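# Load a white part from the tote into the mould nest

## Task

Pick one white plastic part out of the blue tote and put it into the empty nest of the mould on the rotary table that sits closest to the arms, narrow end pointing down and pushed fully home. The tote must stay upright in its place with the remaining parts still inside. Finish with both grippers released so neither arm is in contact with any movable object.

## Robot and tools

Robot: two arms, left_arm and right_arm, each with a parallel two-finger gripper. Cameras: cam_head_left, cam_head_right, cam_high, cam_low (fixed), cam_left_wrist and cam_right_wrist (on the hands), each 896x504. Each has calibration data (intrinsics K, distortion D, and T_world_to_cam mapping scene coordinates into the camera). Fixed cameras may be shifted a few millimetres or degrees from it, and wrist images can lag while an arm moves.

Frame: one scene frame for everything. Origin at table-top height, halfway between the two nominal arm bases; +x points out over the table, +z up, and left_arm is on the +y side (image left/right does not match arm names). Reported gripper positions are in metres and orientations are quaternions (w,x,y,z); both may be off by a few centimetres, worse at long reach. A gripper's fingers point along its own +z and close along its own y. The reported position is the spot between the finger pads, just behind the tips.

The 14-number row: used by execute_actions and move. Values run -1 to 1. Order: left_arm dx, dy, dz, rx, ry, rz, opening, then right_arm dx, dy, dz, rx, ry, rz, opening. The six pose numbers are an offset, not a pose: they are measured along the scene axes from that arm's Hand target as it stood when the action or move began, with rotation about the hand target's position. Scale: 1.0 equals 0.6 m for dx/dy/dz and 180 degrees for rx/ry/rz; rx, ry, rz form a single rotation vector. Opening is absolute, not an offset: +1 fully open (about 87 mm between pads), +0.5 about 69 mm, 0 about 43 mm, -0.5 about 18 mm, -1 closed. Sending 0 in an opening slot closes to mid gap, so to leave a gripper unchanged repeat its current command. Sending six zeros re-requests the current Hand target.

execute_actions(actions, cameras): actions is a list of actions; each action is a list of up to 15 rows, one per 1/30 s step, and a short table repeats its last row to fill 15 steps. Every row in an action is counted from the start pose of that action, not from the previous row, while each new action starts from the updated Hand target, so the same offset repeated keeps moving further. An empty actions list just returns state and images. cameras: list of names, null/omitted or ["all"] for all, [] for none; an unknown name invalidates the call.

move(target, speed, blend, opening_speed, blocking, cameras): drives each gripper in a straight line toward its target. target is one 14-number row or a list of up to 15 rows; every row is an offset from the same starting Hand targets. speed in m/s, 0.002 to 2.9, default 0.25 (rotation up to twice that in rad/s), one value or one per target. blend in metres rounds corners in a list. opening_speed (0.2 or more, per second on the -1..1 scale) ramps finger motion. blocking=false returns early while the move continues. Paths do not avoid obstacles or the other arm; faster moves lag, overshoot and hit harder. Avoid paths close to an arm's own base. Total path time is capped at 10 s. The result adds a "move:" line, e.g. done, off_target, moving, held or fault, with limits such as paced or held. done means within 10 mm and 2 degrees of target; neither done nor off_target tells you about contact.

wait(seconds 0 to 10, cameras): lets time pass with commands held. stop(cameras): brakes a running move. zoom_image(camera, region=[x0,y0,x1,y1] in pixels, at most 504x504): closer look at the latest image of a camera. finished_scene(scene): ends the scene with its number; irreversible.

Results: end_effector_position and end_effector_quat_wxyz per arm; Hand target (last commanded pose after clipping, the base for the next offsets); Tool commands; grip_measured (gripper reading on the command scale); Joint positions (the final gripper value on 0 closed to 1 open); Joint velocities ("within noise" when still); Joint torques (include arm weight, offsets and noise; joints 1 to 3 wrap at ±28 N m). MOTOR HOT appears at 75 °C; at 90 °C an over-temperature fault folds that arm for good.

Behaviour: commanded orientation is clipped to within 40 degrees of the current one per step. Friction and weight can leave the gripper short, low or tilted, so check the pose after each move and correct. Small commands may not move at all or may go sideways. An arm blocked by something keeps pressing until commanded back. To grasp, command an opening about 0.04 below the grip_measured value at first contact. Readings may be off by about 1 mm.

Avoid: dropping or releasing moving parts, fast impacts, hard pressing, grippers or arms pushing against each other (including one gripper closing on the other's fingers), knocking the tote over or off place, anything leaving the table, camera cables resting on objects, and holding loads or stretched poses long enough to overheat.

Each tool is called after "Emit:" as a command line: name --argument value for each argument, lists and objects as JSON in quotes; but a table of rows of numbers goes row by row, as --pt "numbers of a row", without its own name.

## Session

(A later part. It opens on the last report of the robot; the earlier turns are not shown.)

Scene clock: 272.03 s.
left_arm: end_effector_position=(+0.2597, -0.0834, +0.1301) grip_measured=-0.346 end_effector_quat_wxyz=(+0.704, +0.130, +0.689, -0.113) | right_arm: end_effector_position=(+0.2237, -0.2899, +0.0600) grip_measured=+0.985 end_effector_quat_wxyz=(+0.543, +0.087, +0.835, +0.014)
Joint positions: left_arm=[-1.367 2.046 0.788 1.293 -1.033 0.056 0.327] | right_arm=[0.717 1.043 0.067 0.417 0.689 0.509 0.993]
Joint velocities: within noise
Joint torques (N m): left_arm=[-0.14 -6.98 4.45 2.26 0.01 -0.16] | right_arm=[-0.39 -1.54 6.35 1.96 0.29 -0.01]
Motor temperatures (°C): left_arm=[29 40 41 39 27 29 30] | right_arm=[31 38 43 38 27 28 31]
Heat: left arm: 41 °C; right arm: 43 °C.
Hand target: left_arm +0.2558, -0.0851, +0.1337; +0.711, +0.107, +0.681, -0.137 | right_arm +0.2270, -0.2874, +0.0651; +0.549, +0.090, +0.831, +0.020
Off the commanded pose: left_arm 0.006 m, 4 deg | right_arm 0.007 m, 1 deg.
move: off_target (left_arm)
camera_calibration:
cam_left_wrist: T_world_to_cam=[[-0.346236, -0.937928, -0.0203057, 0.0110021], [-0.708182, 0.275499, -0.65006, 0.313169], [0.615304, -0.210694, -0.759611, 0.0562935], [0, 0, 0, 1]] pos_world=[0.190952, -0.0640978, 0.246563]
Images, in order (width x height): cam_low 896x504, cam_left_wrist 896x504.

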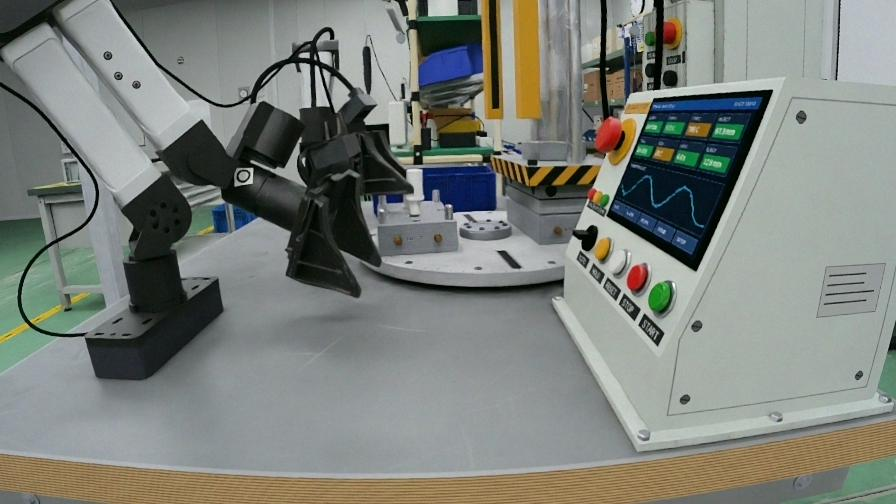

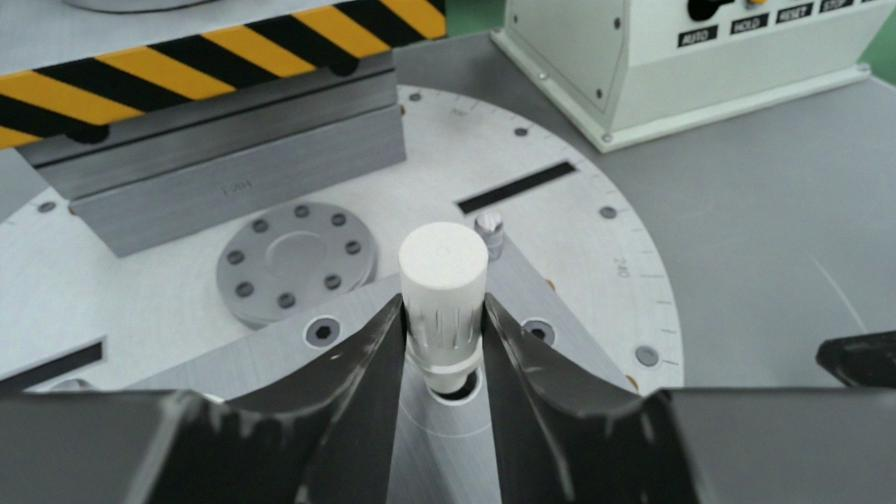

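Emit:
move --target '[-0.0032,-0.005,0.004,0,0,0,-0.55,0,0,0,0,0,0,1]' --speed 0.05 --cameras '["cam_low","cam_left_wrist"]'

Emit:
zoom_image --camera "cam_left_wrist" --region '[390, 350, 500, 470]'

Emit:
zoom_image --camera "cam_low" --region '[390, 150, 440, 230]'

Scene clock: 282.97 s.
left_arm: end_effector_position=(+0.2560, -0.0848, +0.1302) grip_measured=-0.346 end_effector_quat_wxyz=(+0.704, +0.129, +0.689, -0.116) | right_arm: end_effector_position=(+0.2237, -0.2899, +0.0600) grip_measured=+0.985 end_effector_quat_wxyz=(+0.543, +0.087, +0.835, +0.014)
Joint positions: left_arm=[-1.377 2.046 0.788 1.294 -1.039 0.052 0.327] | right_arm=[0.717 1.043 0.067 0.417 0.689 0.509 0.993]
Joint velocities: within noise
Joint torques (N m): left_arm=[0.08 -7.06 5.6 2.16 0.03 -0.1] | right_arm=[-0.38 -1.42 6.31 1.92 0.28 0]
Motor temperatures (°C): left_arm=[29 40 41 40 27 29 30] | right_arm=[31 38 44 38 27 28 31]
Heat: left arm: 41 °C; right arm: 44 °C.
Hand target: left_arm +0.2539, -0.0881, +0.1362; +0.711, +0.107, +0.681, -0.137 | right_arm +0.2270, -0.2874, +0.0651; +0.549, +0.090, +0.831, +0.020
Off the commanded pose: left_arm 0.007 m, 4 deg | right_arm 0.007 m, 1 deg.
move: off_target (left_arm)
camera_calibration:
cam_left_wrist: T_world_to_cam=[[-0.349562, -0.936787, -0.0154162, 0.00872189], [-0.708219, 0.274972, -0.650244, 0.311011], [0.613378, -0.216382, -0.759569, 0.0583191], [0, 0, 0, 1]] pos_world=[0.187541, -0.0647296, 0.246665]
Images, in order (width x height): cam_low 896x504, cam_left_wrist 896x504.

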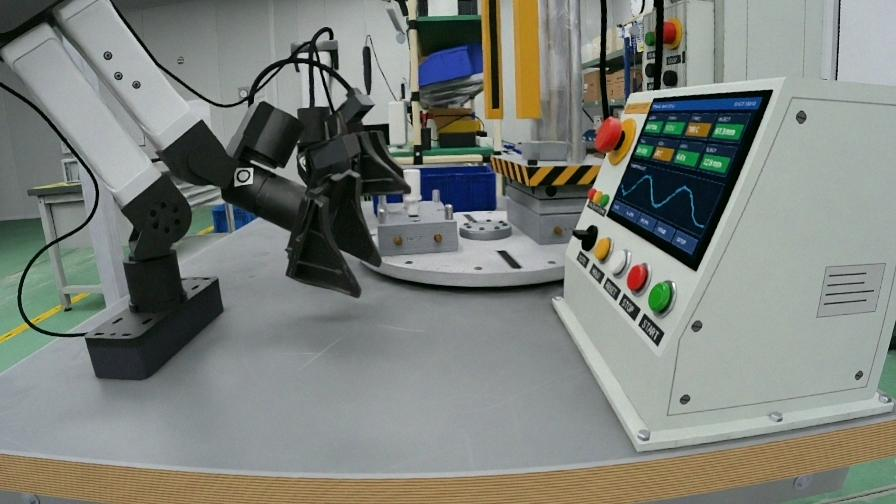

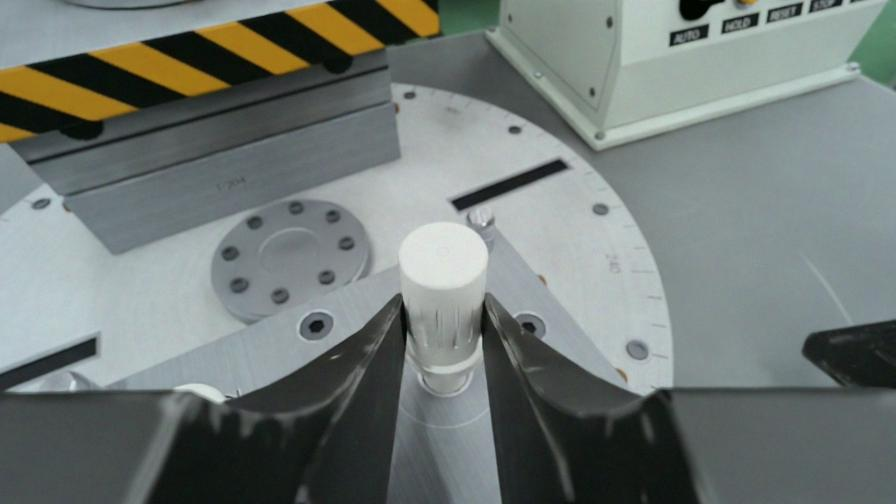

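Scaled by 4.200 from the camera's 896x504 image, which has a finer 1280x720 frame.

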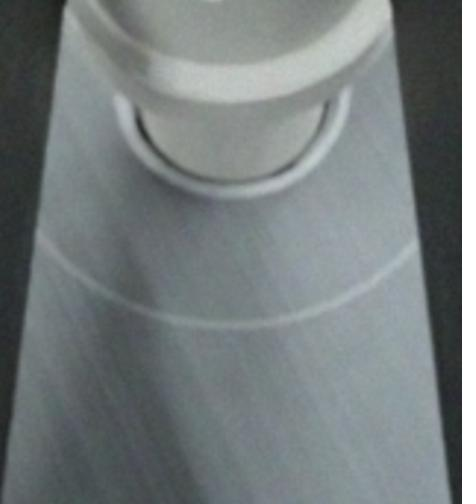

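Scaled by 6.300 from the camera's 896x504 image, which has a finer 1280x720 frame.

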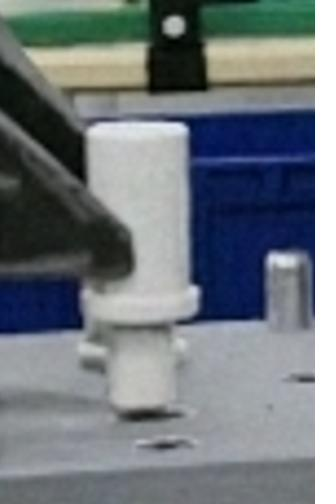

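Emit:
move --target '[0.0042,-0.0005,0,0,0,0,-0.55,0,0,0,0,0,0,1]' --speed 0.05 --cameras '["cam_low","cam_left_wrist"]'

Emit:
zoom_image --camera "cam_left_wrist" --region '[390, 350, 500, 470]'

Emit:
zoom_image --camera "cam_low" --region '[390, 150, 440, 230]'

Scene clock: 293.97 s.
left_arm: end_effector_position=(+0.2561, -0.0847, +0.1302) grip_measured=-0.346 end_effector_quat_wxyz=(+0.704, +0.129, +0.689, -0.116) | right_arm: end_effector_position=(+0.2237, -0.2899, +0.0600) grip_measured=+0.985 end_effector_quat_wxyz=(+0.543, +0.087, +0.835, +0.014)
Joint positions: left_arm=[-1.377 2.046 0.788 1.294 -1.04 0.052 0.327] | right_arm=[0.717 1.043 0.067 0.417 0.689 0.509 0.993]
Joint velocities: within noise
Joint torques (N m): left_arm=[0.61 -6.91 5.9 2.14 0.08 -0.1] | right_arm=[-0.24 -1.57 6.26 1.91 0.27 0]
Motor temperatures (°C): left_arm=[29 41 41 41 27 29 30] | right_arm=[30 38 44 38 27 28 31]
Heat: left arm: 41 °C; right arm: 44 °C.
Hand target: left_arm +0.2564, -0.0884, +0.1362; +0.711, +0.107, +0.681, -0.137 | right_arm +0.2270, -0.2874, +0.0651; +0.549, +0.090, +0.831, +0.020
Off the commanded pose: left_arm 0.007 m, 4 deg | right_arm 0.007 m, 1 deg.
move: off_target (left_arm)
camera_calibration:
cam_left_wrist: T_world_to_cam=[[-0.348817, -0.937066, -0.0153254, 0.00863879], [-0.708425, 0.274342, -0.650284, 0.310992], [0.613564, -0.215973, -0.759536, 0.0583242], [0, 0, 0, 1]] pos_world=[0.187542, -0.0646266, 0.246665]
Images, in order (width x height): cam_low 896x504, cam_left_wrist 896x504.

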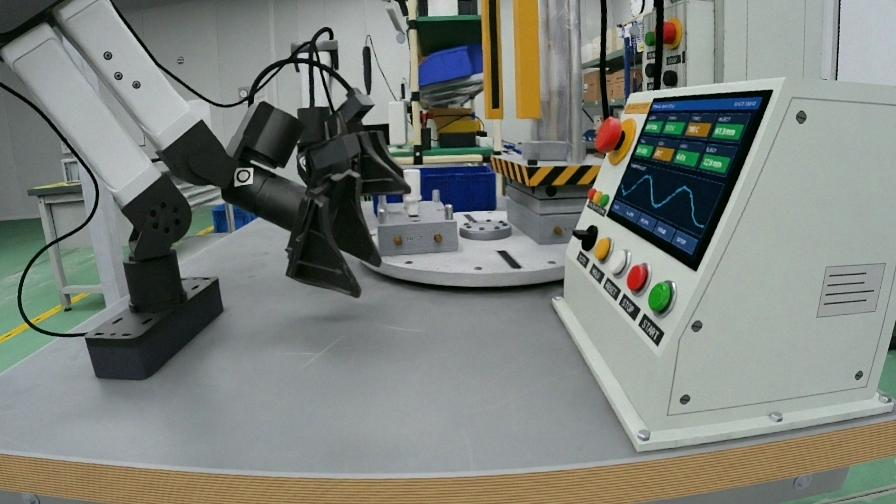

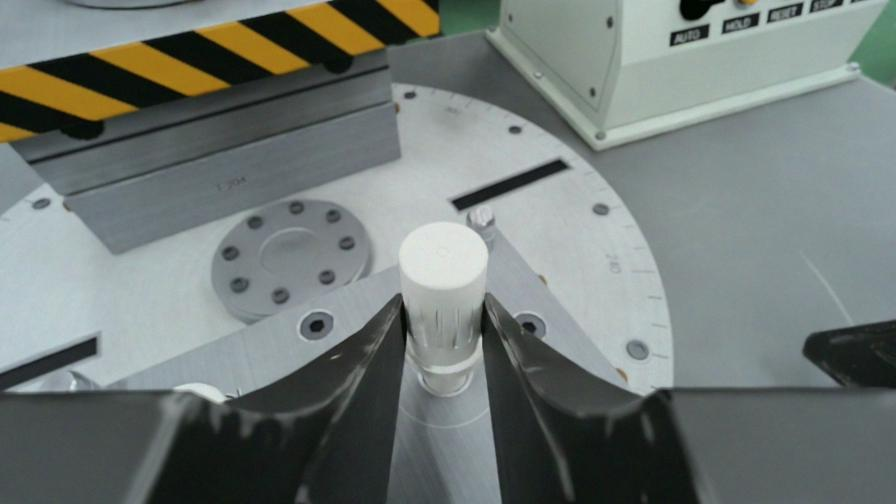

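Scaled by 4.200 from the camera's 896x504 image, which has a finer 1280x720 frame.

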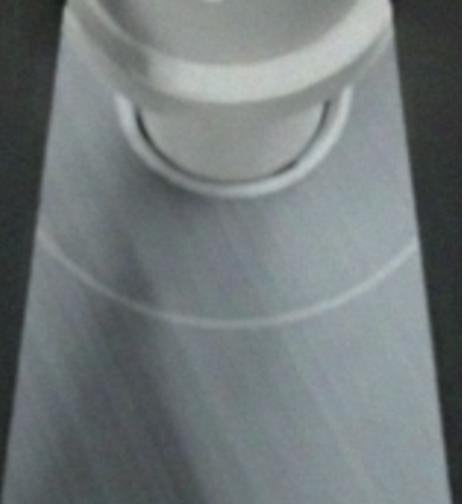

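Scaled by 6.300 from the camera's 896x504 image, which has a finer 1280x720 frame.

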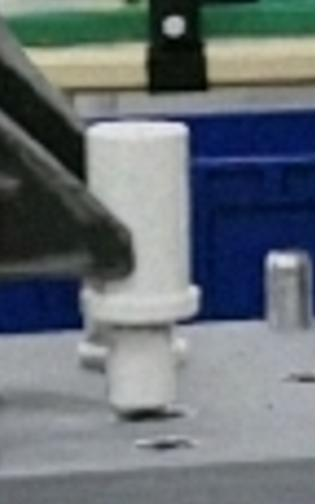

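Emit:
move --target '[0.006,0.0005,-0.002,0,0,0,-0.55,0,0,0,0,0,0,1]' --speed 0.05 --cameras '["cam_low","cam_left_wrist"]'

Emit:
zoom_image --camera "cam_left_wrist" --region '[390, 350, 500, 470]'

Emit:
zoom_image --camera "cam_low" --region '[390, 150, 440, 230]'

Scene clock: 300.80 s.
left_arm: end_effector_position=(+0.2561, -0.0847, +0.1302) grip_measured=-0.346 end_effector_quat_wxyz=(+0.704, +0.129, +0.689, -0.116) | right_arm: end_effector_position=(+0.2237, -0.2899, +0.0600) grip_measured=+0.985 end_effector_quat_wxyz=(+0.543, +0.087, +0.835, +0.014)
Joint positions: left_arm=[-1.377 2.046 0.788 1.294 -1.04 0.052 0.327] | right_arm=[0.717 1.043 0.067 0.417 0.689 0.509 0.993]
Joint velocities: within noise
Joint torques (N m): left_arm=[1.47 -6.58 6.04 2.16 0.19 -0.11] | right_arm=[-0.28 -1.4 6.37 1.91 0.29 -0.01]
Motor temperatures (°C): left_arm=[29 41 41 41 27 29 30] | right_arm=[30 38 44 38 27 28 31]
Heat: left arm: 41 °C; right arm: 44 °C.
Hand target: left_arm +0.2600, -0.0881, +0.1350; +0.711, +0.107, +0.681, -0.137 | right_arm +0.2270, -0.2874, +0.0651; +0.549, +0.090, +0.831, +0.020
Off the commanded pose: left_arm 0.007 m, 4 deg | right_arm 0.007 m, 1 deg.
move: off_target (left_arm)
camera_calibration:
cam_left_wrist: T_world_to_cam=[[-0.348817, -0.937066, -0.0153254, 0.00863879], [-0.708425, 0.274342, -0.650284, 0.310992], [0.613564, -0.215973, -0.759536, 0.0583242], [0, 0, 0, 1]] pos_world=[0.187542, -0.0646266, 0.246665]
Images, in order (width x height): cam_low 896x504, cam_left_wrist 896x504.

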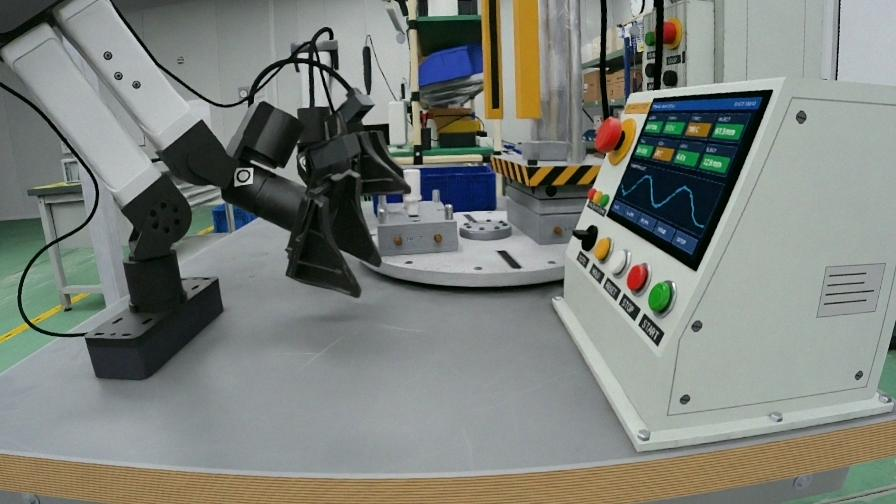

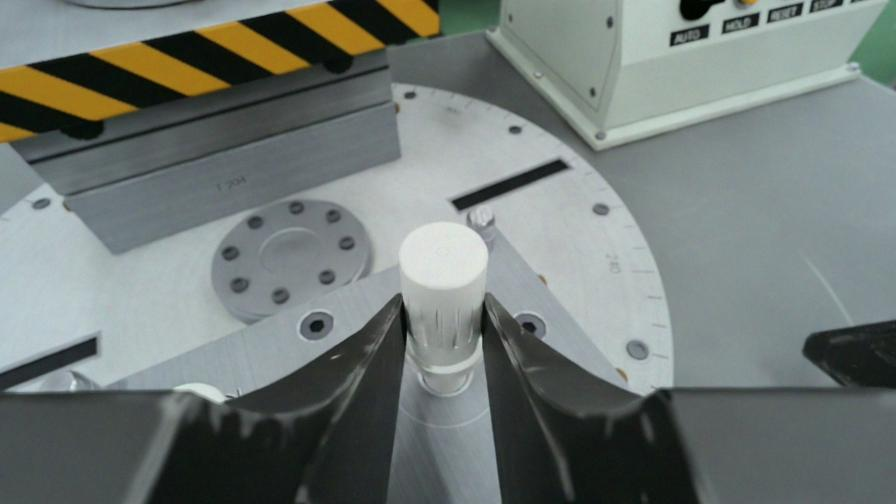

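Scaled by 4.200 from the camera's 896x504 image, which has a finer 1280x720 frame.

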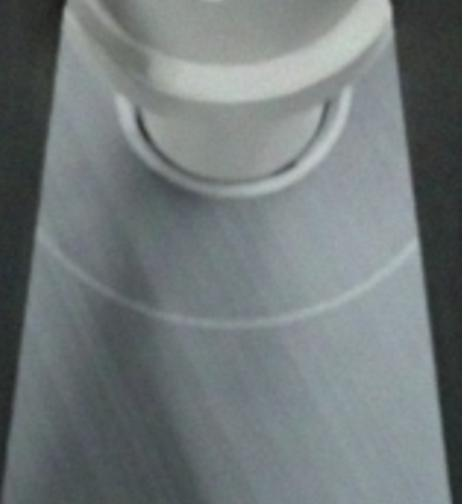

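Scaled by 6.300 from the camera's 896x504 image, which has a finer 1280x720 frame.

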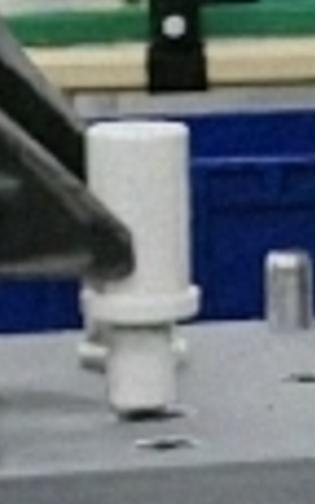

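Emit:
move --target '[-0.002,0.0025,0.02,0,0,0,-0.55,0,0,0,0,0,0,1]' --speed 0.08 --cameras '["cam_low","cam_left_wrist"]'

Emit:
zoom_image --camera "cam_left_wrist" --region '[390, 350, 500, 470]'

Emit:
zoom_image --camera "cam_low" --region '[390, 150, 440, 230]'

Scene clock: 314.37 s.
left_arm: end_effector_position=(+0.2561, -0.0845, +0.1294) grip_measured=-0.346 end_effector_quat_wxyz=(+0.703, +0.131, +0.689, -0.115) | right_arm: end_effector_position=(+0.2237, -0.2899, +0.0600) grip_measured=+0.985 end_effector_quat_wxyz=(+0.543, +0.087, +0.835, +0.014)
Joint positions: left_arm=[-1.377 2.046 0.788 1.289 -1.04 0.052 0.327] | right_arm=[0.717 1.043 0.067 0.417 0.689 0.509 0.993]
Joint velocities: within noise
Joint torques (N m): left_arm=[1.26 -9.87 5.71 1.87 0.17 -0.05] | right_arm=[-0.25 -1.44 6.38 1.92 0.28 0.01]
Motor temperatures (°C): left_arm=[29 41 41 42 27 29 30] | right_arm=[30 38 44 38 27 28 31]
Heat: left arm: 42 °C; right arm: 44 °C.
Hand target: left_arm +0.2588, -0.0866, +0.1469; +0.711, +0.107, +0.681, -0.137 | right_arm +0.2270, -0.2874, +0.0651; +0.549, +0.090, +0.831, +0.020
Off the commanded pose: left_arm 0.018 m, 4 deg | right_arm 0.007 m, 1 deg.
move: off_target (left_arm)
camera_calibration:
cam_left_wrist: T_world_to_cam=[[-0.34885, -0.936972, -0.0196835, 0.00938984], [-0.708988, 0.277587, -0.648291, 0.310593], [0.612895, -0.212201, -0.761138, 0.0584822], [0, 0, 0, 1]] pos_world=[0.187639, -0.0650086, 0.246053]
Images, in order (width x height): cam_low 896x504, cam_left_wrist 896x504.

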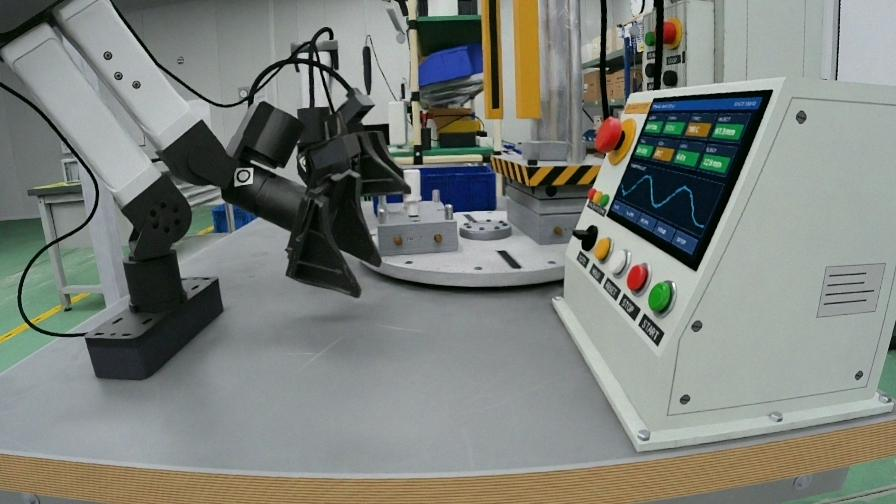

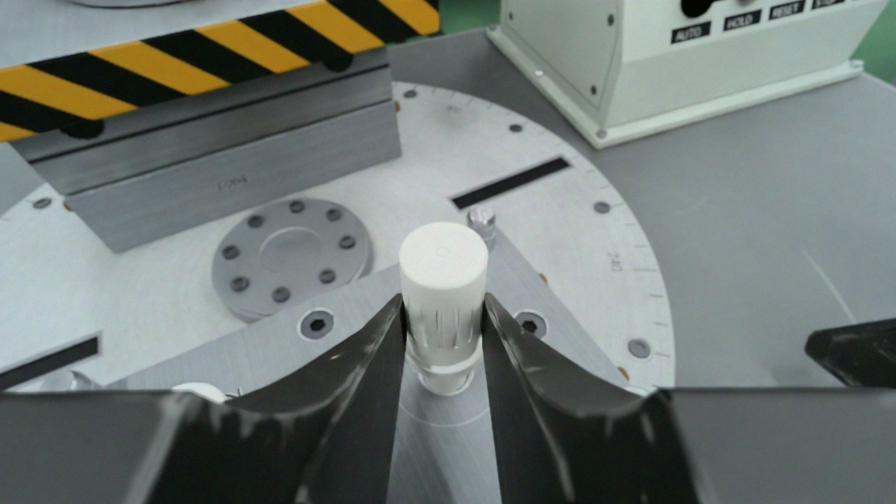

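Scaled by 4.200 from the camera's 896x504 image, which has a finer 1280x720 frame.

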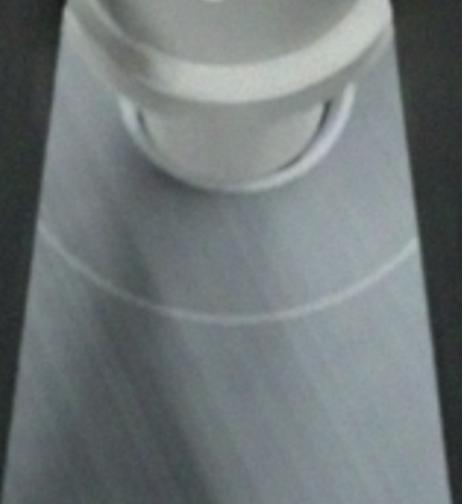

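Scaled by 6.300 from the camera's 896x504 image, which has a finer 1280x720 frame.

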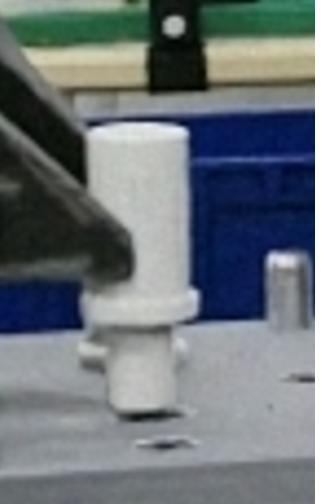

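Emit:
move --target '[0,0,0.035,0,0,0,-0.55,0,0,0,0,0,0,1]' --speed 0.08 --cameras '["cam_low","cam_left_wrist"]'

Emit:
zoom_image --camera "cam_left_wrist" --region '[390, 350, 500, 470]'

Emit:
zoom_image --camera "cam_low" --region '[390, 150, 440, 230]'

Scene clock: 321.87 s.
left_arm: end_effector_position=(+0.2558, -0.0831, +0.1474) grip_measured=-0.346 end_effector_quat_wxyz=(+0.704, +0.127, +0.688, -0.118) | right_arm: end_effector_position=(+0.2237, -0.2899, +0.0600) grip_measured=+0.985 end_effector_quat_wxyz=(+0.543, +0.087, +0.835, +0.014)
Joint positions: left_arm=[-1.377 1.981 0.788 1.234 -1.04 0.052 0.327] | right_arm=[0.717 1.043 0.067 0.417 0.689 0.509 0.993]
Joint velocities: within noise
Joint torques (N m): left_arm=[1.24 -10.35 7.27 1.56 0.17 -0.04] | right_arm=[-0.36 -1.46 6.22 1.93 0.28 0]
Motor temperatures (°C): left_arm=[29 42 41 41 27 29 30] | right_arm=[30 38 44 38 27 28 31]
Heat: left arm: 42 °C; right arm: 44 °C.
Hand target: left_arm +0.2588, -0.0866, +0.1679; +0.711, +0.107, +0.681, -0.137 | right_arm +0.2270, -0.2874, +0.0651; +0.549, +0.090, +0.831, +0.020
Off the commanded pose: left_arm 0.021 m, 3 deg | right_arm 0.007 m, 1 deg.
move: off_target (left_arm)
camera_calibration:
cam_left_wrist: T_world_to_cam=[[-0.348831, -0.93712, -0.0111234, 0.00969738], [-0.707797, 0.271211, -0.652279, 0.321388], [0.61428, -0.219662, -0.757897, 0.0711638], [0, 0, 0, 1]] pos_world=[0.187146, -0.0624443, 0.263677]
Images, in order (width x height): cam_low 896x504, cam_left_wrist 896x504.

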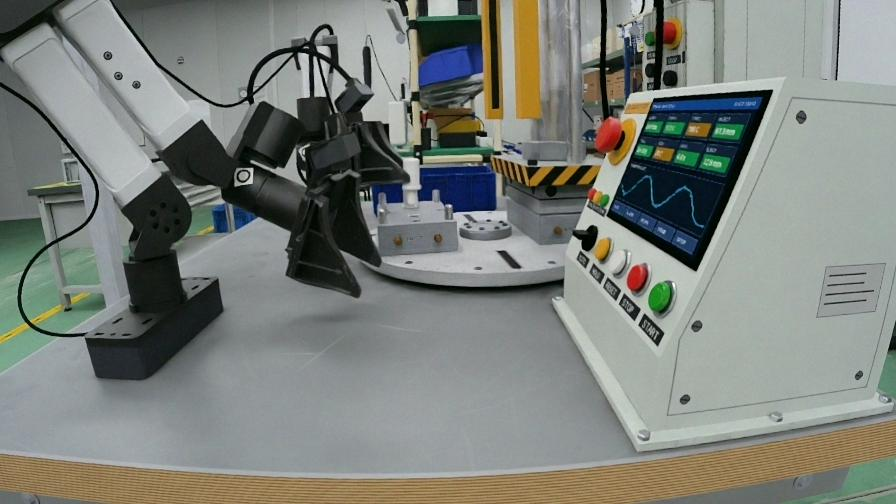

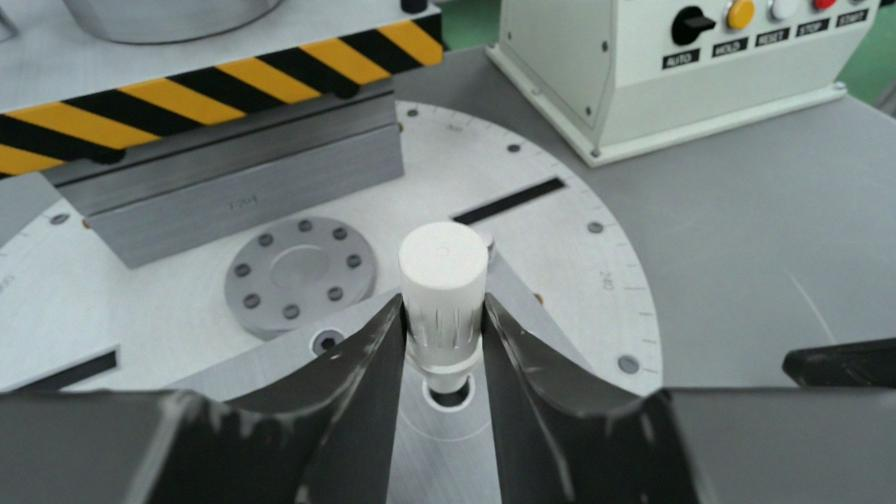

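Scaled by 4.200 from the camera's 896x504 image, which has a finer 1280x720 frame.

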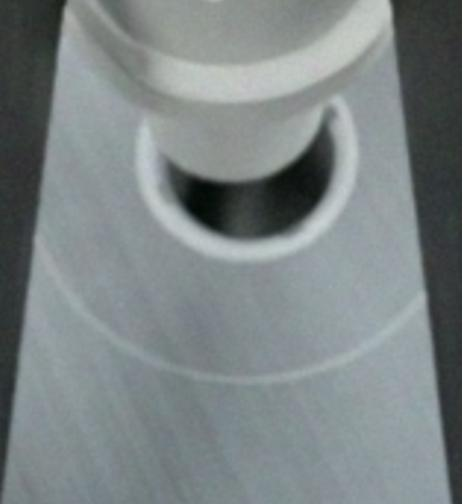

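Scaled by 6.300 from the camera's 896x504 image, which has a finer 1280x720 frame.

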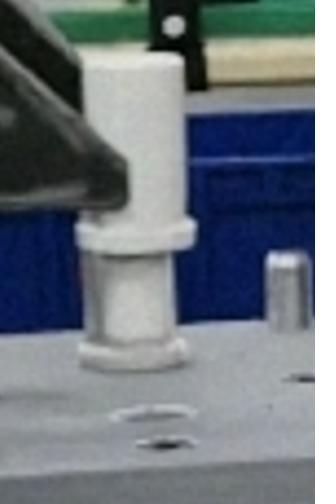

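Emit:
move --pt "0 0 0.05 0 0 0 -0.55 0 0 0 0 0 0 1" --pt "-0.0043 0 -0.05 0 0 0 -0.55 0 0 0 0 0 0 1" --speed 0.08 --cameras '["cam_low","cam_left_wrist"]'

Emit:
zoom_image --camera "cam_left_wrist" --region '[390, 350, 500, 470]'

Emit:
zoom_image --camera "cam_low" --region '[390, 150, 440, 230]'

Scene clock: 356.83 s.
left_arm: end_effector_position=(+0.2563, -0.0860, +0.1380) grip_measured=-0.346 end_effector_quat_wxyz=(+0.705, +0.124, +0.687, -0.121) | right_arm: end_effector_position=(+0.2237, -0.2899, +0.0600) grip_measured=+0.985 end_effector_quat_wxyz=(+0.543, +0.087, +0.835, +0.014)
Joint positions: left_arm=[-1.377 2.027 0.794 1.282 -1.04 0.049 0.327] | right_arm=[0.717 1.043 0.067 0.417 0.689 0.509 0.993]
Joint velocities: within noise
Joint torques (N m): left_arm=[0.69 -6.37 4.82 2.18 0.1 -0.09] | right_arm=[-0.34 -1.37 6.38 1.89 0.26 -0.01]
Motor temperatures (°C): left_arm=[29 44 42 38 27 29 30] | right_arm=[30 38 44 38 27 28 31]
Heat: left arm: 44 °C; right arm: 44 °C.
Hand target: left_arm +0.2562, -0.0865, +0.1378; +0.711, +0.107, +0.681, -0.137 | right_arm +0.2270, -0.2874, +0.0651; +0.549, +0.090, +0.831, +0.020
Off the commanded pose: left_arm 0.001 m, 3 deg | right_arm 0.007 m, 1 deg.
move: off_target (left_arm)
camera_calibration:
cam_left_wrist: T_world_to_cam=[[-0.348842, -0.937181, -0.00121435, 0.0056165], [-0.707443, 0.264177, -0.655542, 0.316212], [0.614682, -0.227821, -0.755158, 0.0618432], [0, 0, 0, 1]] pos_world=[0.187648, -0.0641833, 0.253999]
Images, in order (width x height): cam_low 896x504, cam_left_wrist 896x504.

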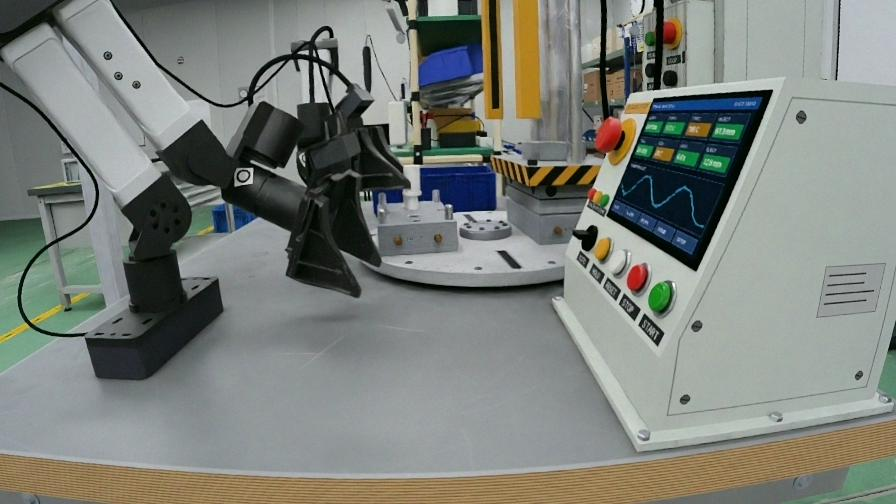

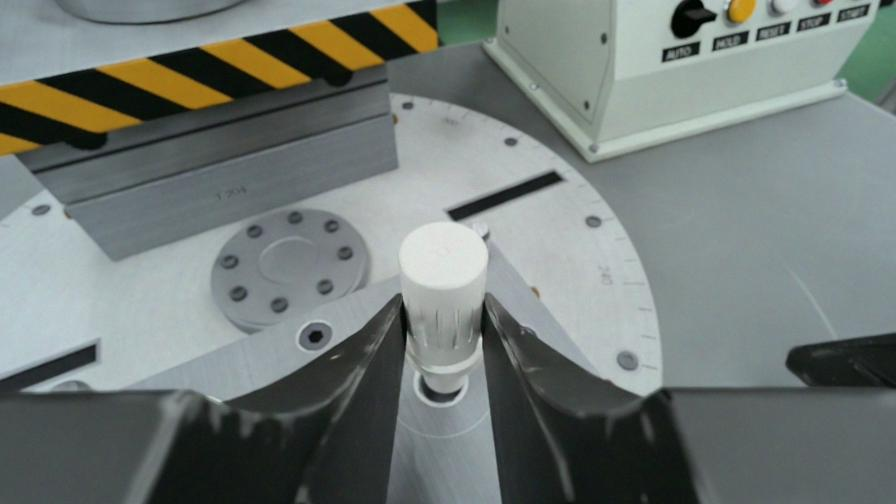

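Scaled by 4.200 from the camera's 896x504 image, which has a finer 1280x720 frame.

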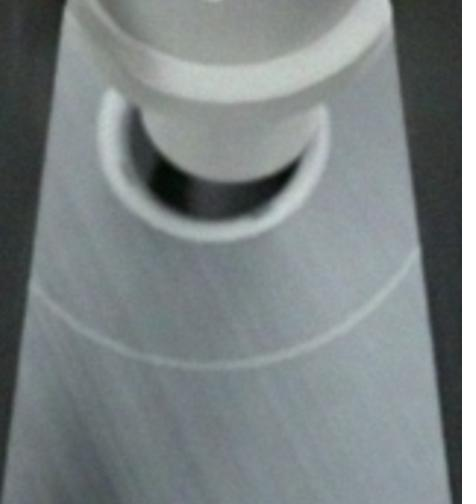

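Scaled by 6.300 from the camera's 896x504 image, which has a finer 1280x720 frame.

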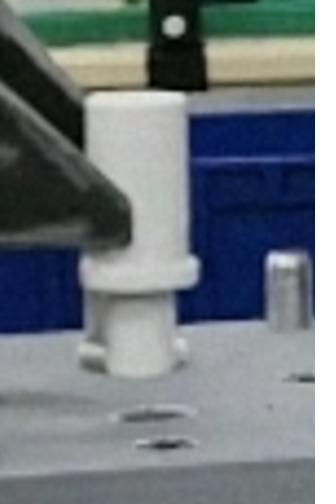

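Emit:
move --target '[0.0081,0.0058,0.003,0,0,0,-0.55,0,0,0,0,0,0,1]' --speed 0.08 --cameras '["cam_low","cam_left_wrist"]'

Emit:
zoom_image --camera "cam_left_wrist" --region '[390, 350, 500, 470]'

Emit:
zoom_image --camera "cam_low" --region '[390, 150, 440, 230]'

Scene clock: 367.00 s.
left_arm: end_effector_position=(+0.2590, -0.0823, +0.1356) grip_measured=-0.346 end_effector_quat_wxyz=(+0.705, +0.124, +0.689, -0.116) | right_arm: end_effector_position=(+0.2237, -0.2899, +0.0600) grip_measured=+0.985 end_effector_quat_wxyz=(+0.543, +0.087, +0.835, +0.014)
Joint positions: left_arm=[-1.369 2.027 0.786 1.283 -1.04 0.049 0.327] | right_arm=[0.717 1.043 0.067 0.417 0.689 0.509 0.993]
Joint velocities: within noise
Joint torques (N m): left_arm=[1.31 -7.21 4.55 2.18 0.25 -0.09] | right_arm=[-0.39 -1.42 6.39 1.91 0.29 0]
Motor temperatures (°C): left_arm=[29 44 42 39 27 29 30] | right_arm=[30 38 44 39 27 28 31]
Heat: left arm: 44 °C; right arm: 44 °C.
Hand target: left_arm +0.2611, -0.0830, +0.1396; +0.711, +0.107, +0.681, -0.137 | right_arm +0.2270, -0.2874, +0.0651; +0.549, +0.090, +0.831, +0.020
Off the commanded pose: left_arm 0.005 m, 3 deg | right_arm 0.007 m, 1 deg.
move: off_target (left_arm)
camera_calibration:
cam_left_wrist: T_world_to_cam=[[-0.341744, -0.939761, -0.00781481, 0.00888839], [-0.71035, 0.263746, -0.652565, 0.315887], [0.615315, -0.217459, -0.757693, 0.0604115], [0, 0, 0, 1]] pos_world=[0.190256, -0.0618239, 0.251979]
Images, in order (width x height): cam_low 896x504, cam_left_wrist 896x504.

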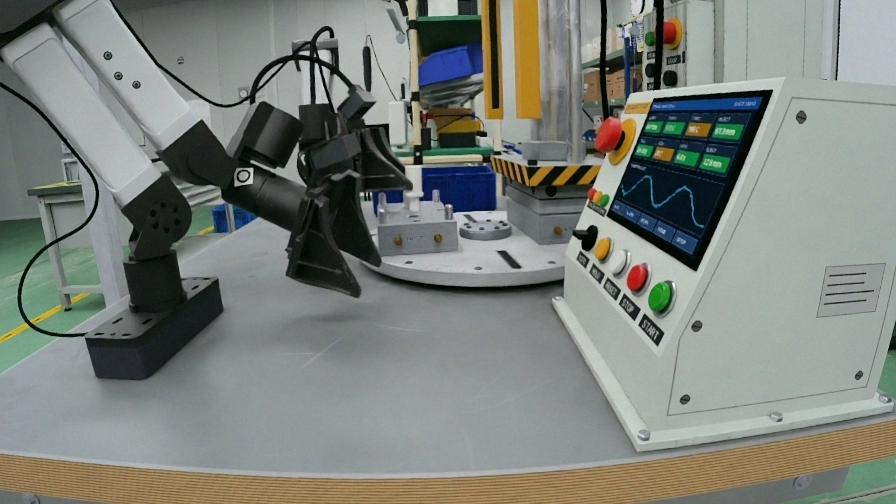

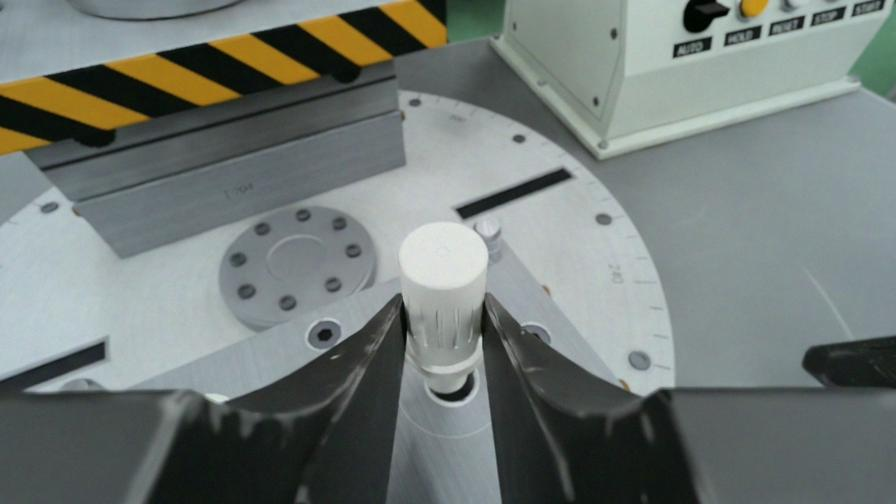

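Scaled by 4.200 from the camera's 896x504 image, which has a finer 1280x720 frame.

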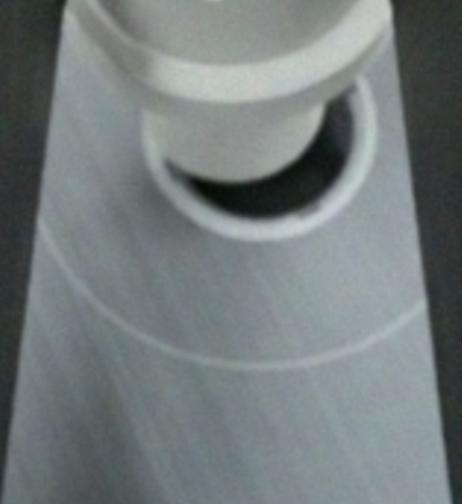

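Scaled by 6.300 from the camera's 896x504 image, which has a finer 1280x720 frame.

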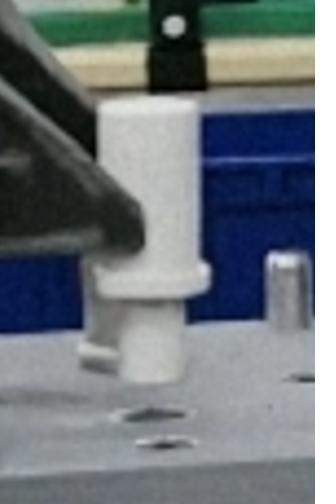

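Emit:
move --target '[-0.0057,-0.0042,-0.008,0,0,0,-0.55,0,0,0,0,0,0,1]' --speed 0.08 --cameras '["cam_low","cam_left_wrist"]'

Emit:
zoom_image --camera "cam_left_wrist" --region '[390, 350, 500, 470]'

Emit:
zoom_image --camera "cam_low" --region '[390, 150, 440, 230]'

Scene clock: 385.50 s.
left_arm: end_effector_position=(+0.2591, -0.0824, +0.1326) grip_measured=-0.346 end_effector_quat_wxyz=(+0.704, +0.125, +0.689, -0.115) | right_arm: end_effector_position=(+0.2237, -0.2899, +0.0600) grip_measured=+0.985 end_effector_quat_wxyz=(+0.543, +0.087, +0.835, +0.014)
Joint positions: left_arm=[-1.369 2.037 0.786 1.289 -1.04 0.049 0.327] | right_arm=[0.717 1.043 0.067 0.417 0.689 0.509 0.993]
Joint velocities: within noise
Joint torques (N m): left_arm=[0.42 -6.42 5.08 2.2 0.14 -0.1] | right_arm=[-0.38 -1.48 6.32 1.91 0.26 -0.01]
Motor temperatures (°C): left_arm=[29 43 41 40 27 29 30] | right_arm=[30 37 44 39 27 28 31]
Heat: left arm: 43 °C; right arm: 44 °C.
Hand target: left_arm +0.2577, -0.0856, +0.1349; +0.711, +0.107, +0.681, -0.137 | right_arm +0.2270, -0.2874, +0.0651; +0.549, +0.090, +0.831, +0.020
Off the commanded pose: left_arm 0.004 m, 3 deg | right_arm 0.007 m, 1 deg.
move: off_target (left_arm)
camera_calibration:
cam_left_wrist: T_world_to_cam=[[-0.341364, -0.93987, -0.0107394, 0.00915897], [-0.710885, 0.265638, -0.651213, 0.314147], [0.614908, -0.214667, -0.758819, 0.0583747], [0, 0, 0, 1]] pos_world=[0.190554, -0.06231, 0.248971]
Images, in order (width x height): cam_low 896x504, cam_left_wrist 896x504.

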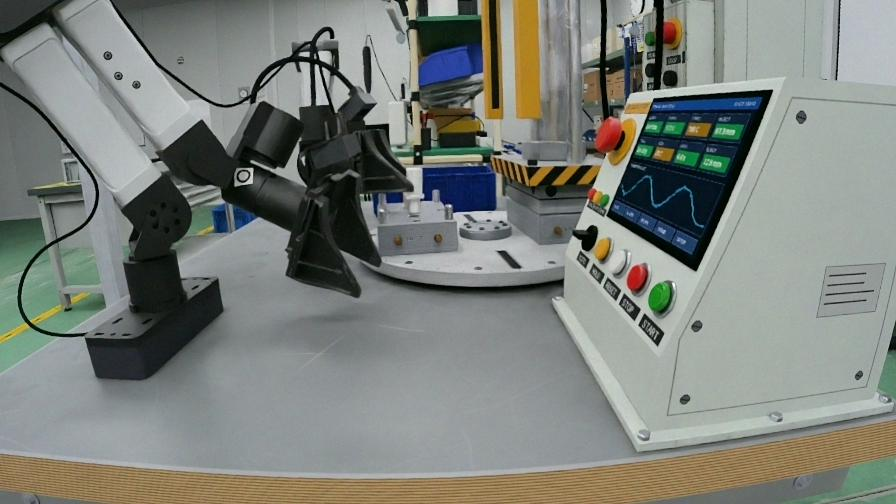

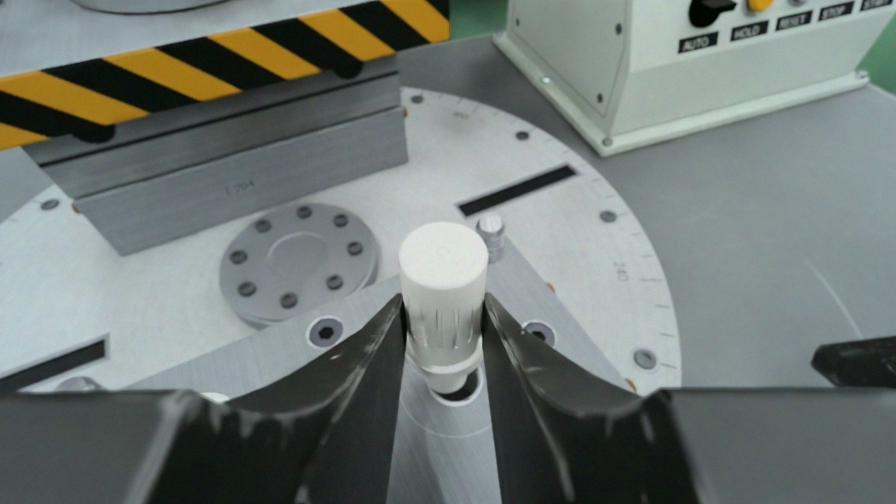

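Scaled by 4.200 from the camera's 896x504 image, which has a finer 1280x720 frame.

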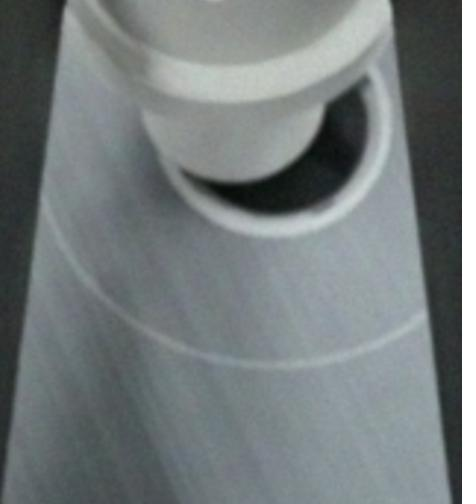

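Scaled by 6.300 from the camera's 896x504 image, which has a finer 1280x720 frame.

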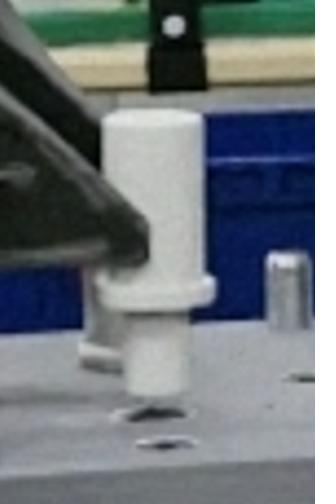

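Emit:
move --pt "-0.027 -0.0193 0.05 0 0 0 -0.55 0 0 0 0 0 0 1" --pt "0.0027 0.0018 0.05 0 0 0 -0.55 0 0 0 0 0 0 1" --pt "0.0027 0.0018 -0.0025 0 0 0 -0.55 0 0 0 0 0 0 1" --speed 0.06 --cameras '["cam_low","cam_left_wrist"]'

Emit:
zoom_image --camera "cam_left_wrist" --region '[390, 350, 500, 470]'

Emit:
zoom_image --camera "cam_low" --region '[390, 150, 440, 230]'

Scene clock: 401.17 s.
left_arm: end_effector_position=(+0.2584, -0.0821, +0.1318) grip_measured=-0.346 end_effector_quat_wxyz=(+0.705, +0.124, +0.689, -0.113) | right_arm: end_effector_position=(+0.2237, -0.2899, +0.0600) grip_measured=+0.985 end_effector_quat_wxyz=(+0.543, +0.087, +0.835, +0.014)
Joint positions: left_arm=[-1.372 2.041 0.786 1.294 -1.047 0.052 0.327] | right_arm=[0.717 1.043 0.067 0.417 0.689 0.509 0.993]
Joint velocities: within noise
Joint torques (N m): left_arm=[1.09 -6.52 4.67 2.23 0.27 -0.13] | right_arm=[-0.24 -1.39 6.37 1.92 0.27 -0.01]
Motor temperatures (°C): left_arm=[29 42 41 42 27 29 30] | right_arm=[30 37 44 39 27 28 31]
Heat: left arm: 42 °C; right arm: 44 °C.
Hand target: left_arm +0.2592, -0.0846, +0.1334; +0.711, +0.107, +0.681, -0.137 | right_arm +0.2270, -0.2874, +0.0651; +0.549, +0.090, +0.831, +0.020
Off the commanded pose: left_arm 0.003 m, 4 deg | right_arm 0.007 m, 1 deg.
move: off_target (left_arm)
camera_calibration:
cam_left_wrist: T_world_to_cam=[[-0.337691, -0.941181, -0.0119257, 0.00828719], [-0.711339, 0.263481, -0.651594, 0.313062], [0.616411, -0.211554, -0.758474, 0.0581231], [0, 0, 0, 1]] pos_world=[0.189664, -0.06239, 0.248173]
Images, in order (width x height): cam_low 896x504, cam_left_wrist 896x504.

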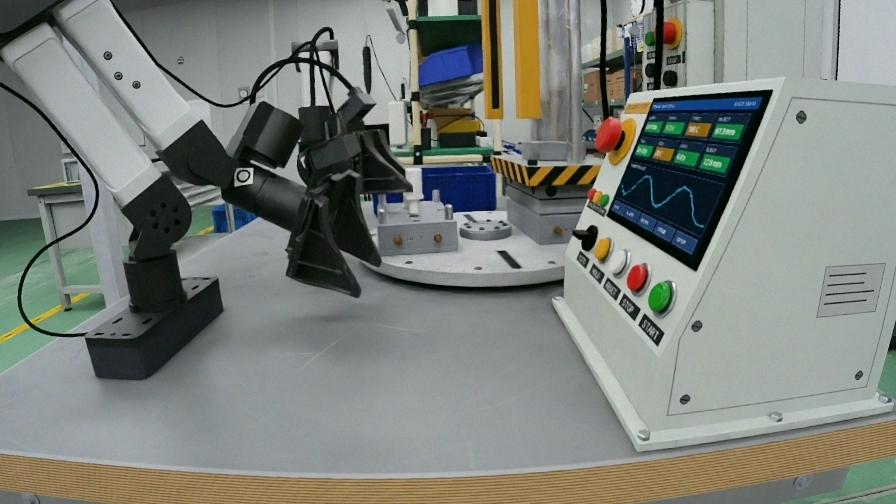

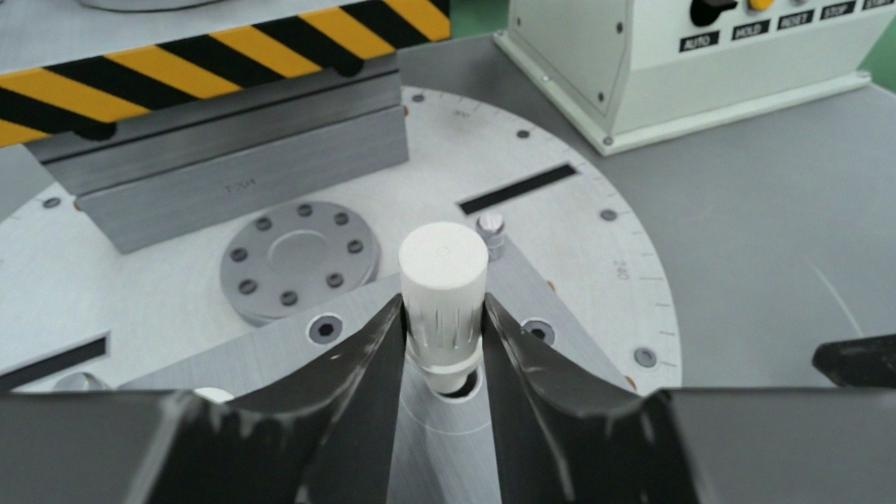

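Scaled by 4.200 from the camera's 896x504 image, which has a finer 1280x720 frame.

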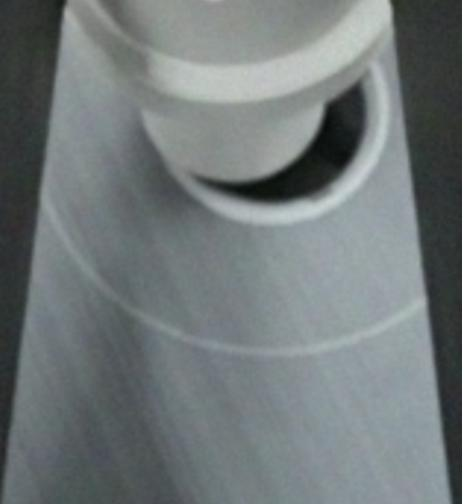

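Scaled by 6.300 from the camera's 896x504 image, which has a finer 1280x720 frame.

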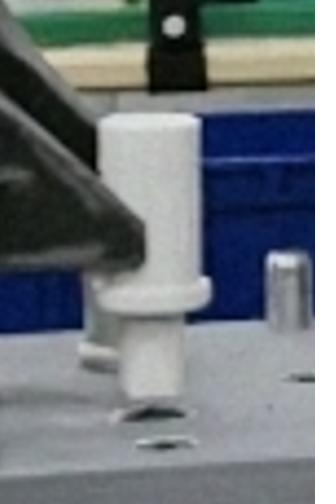

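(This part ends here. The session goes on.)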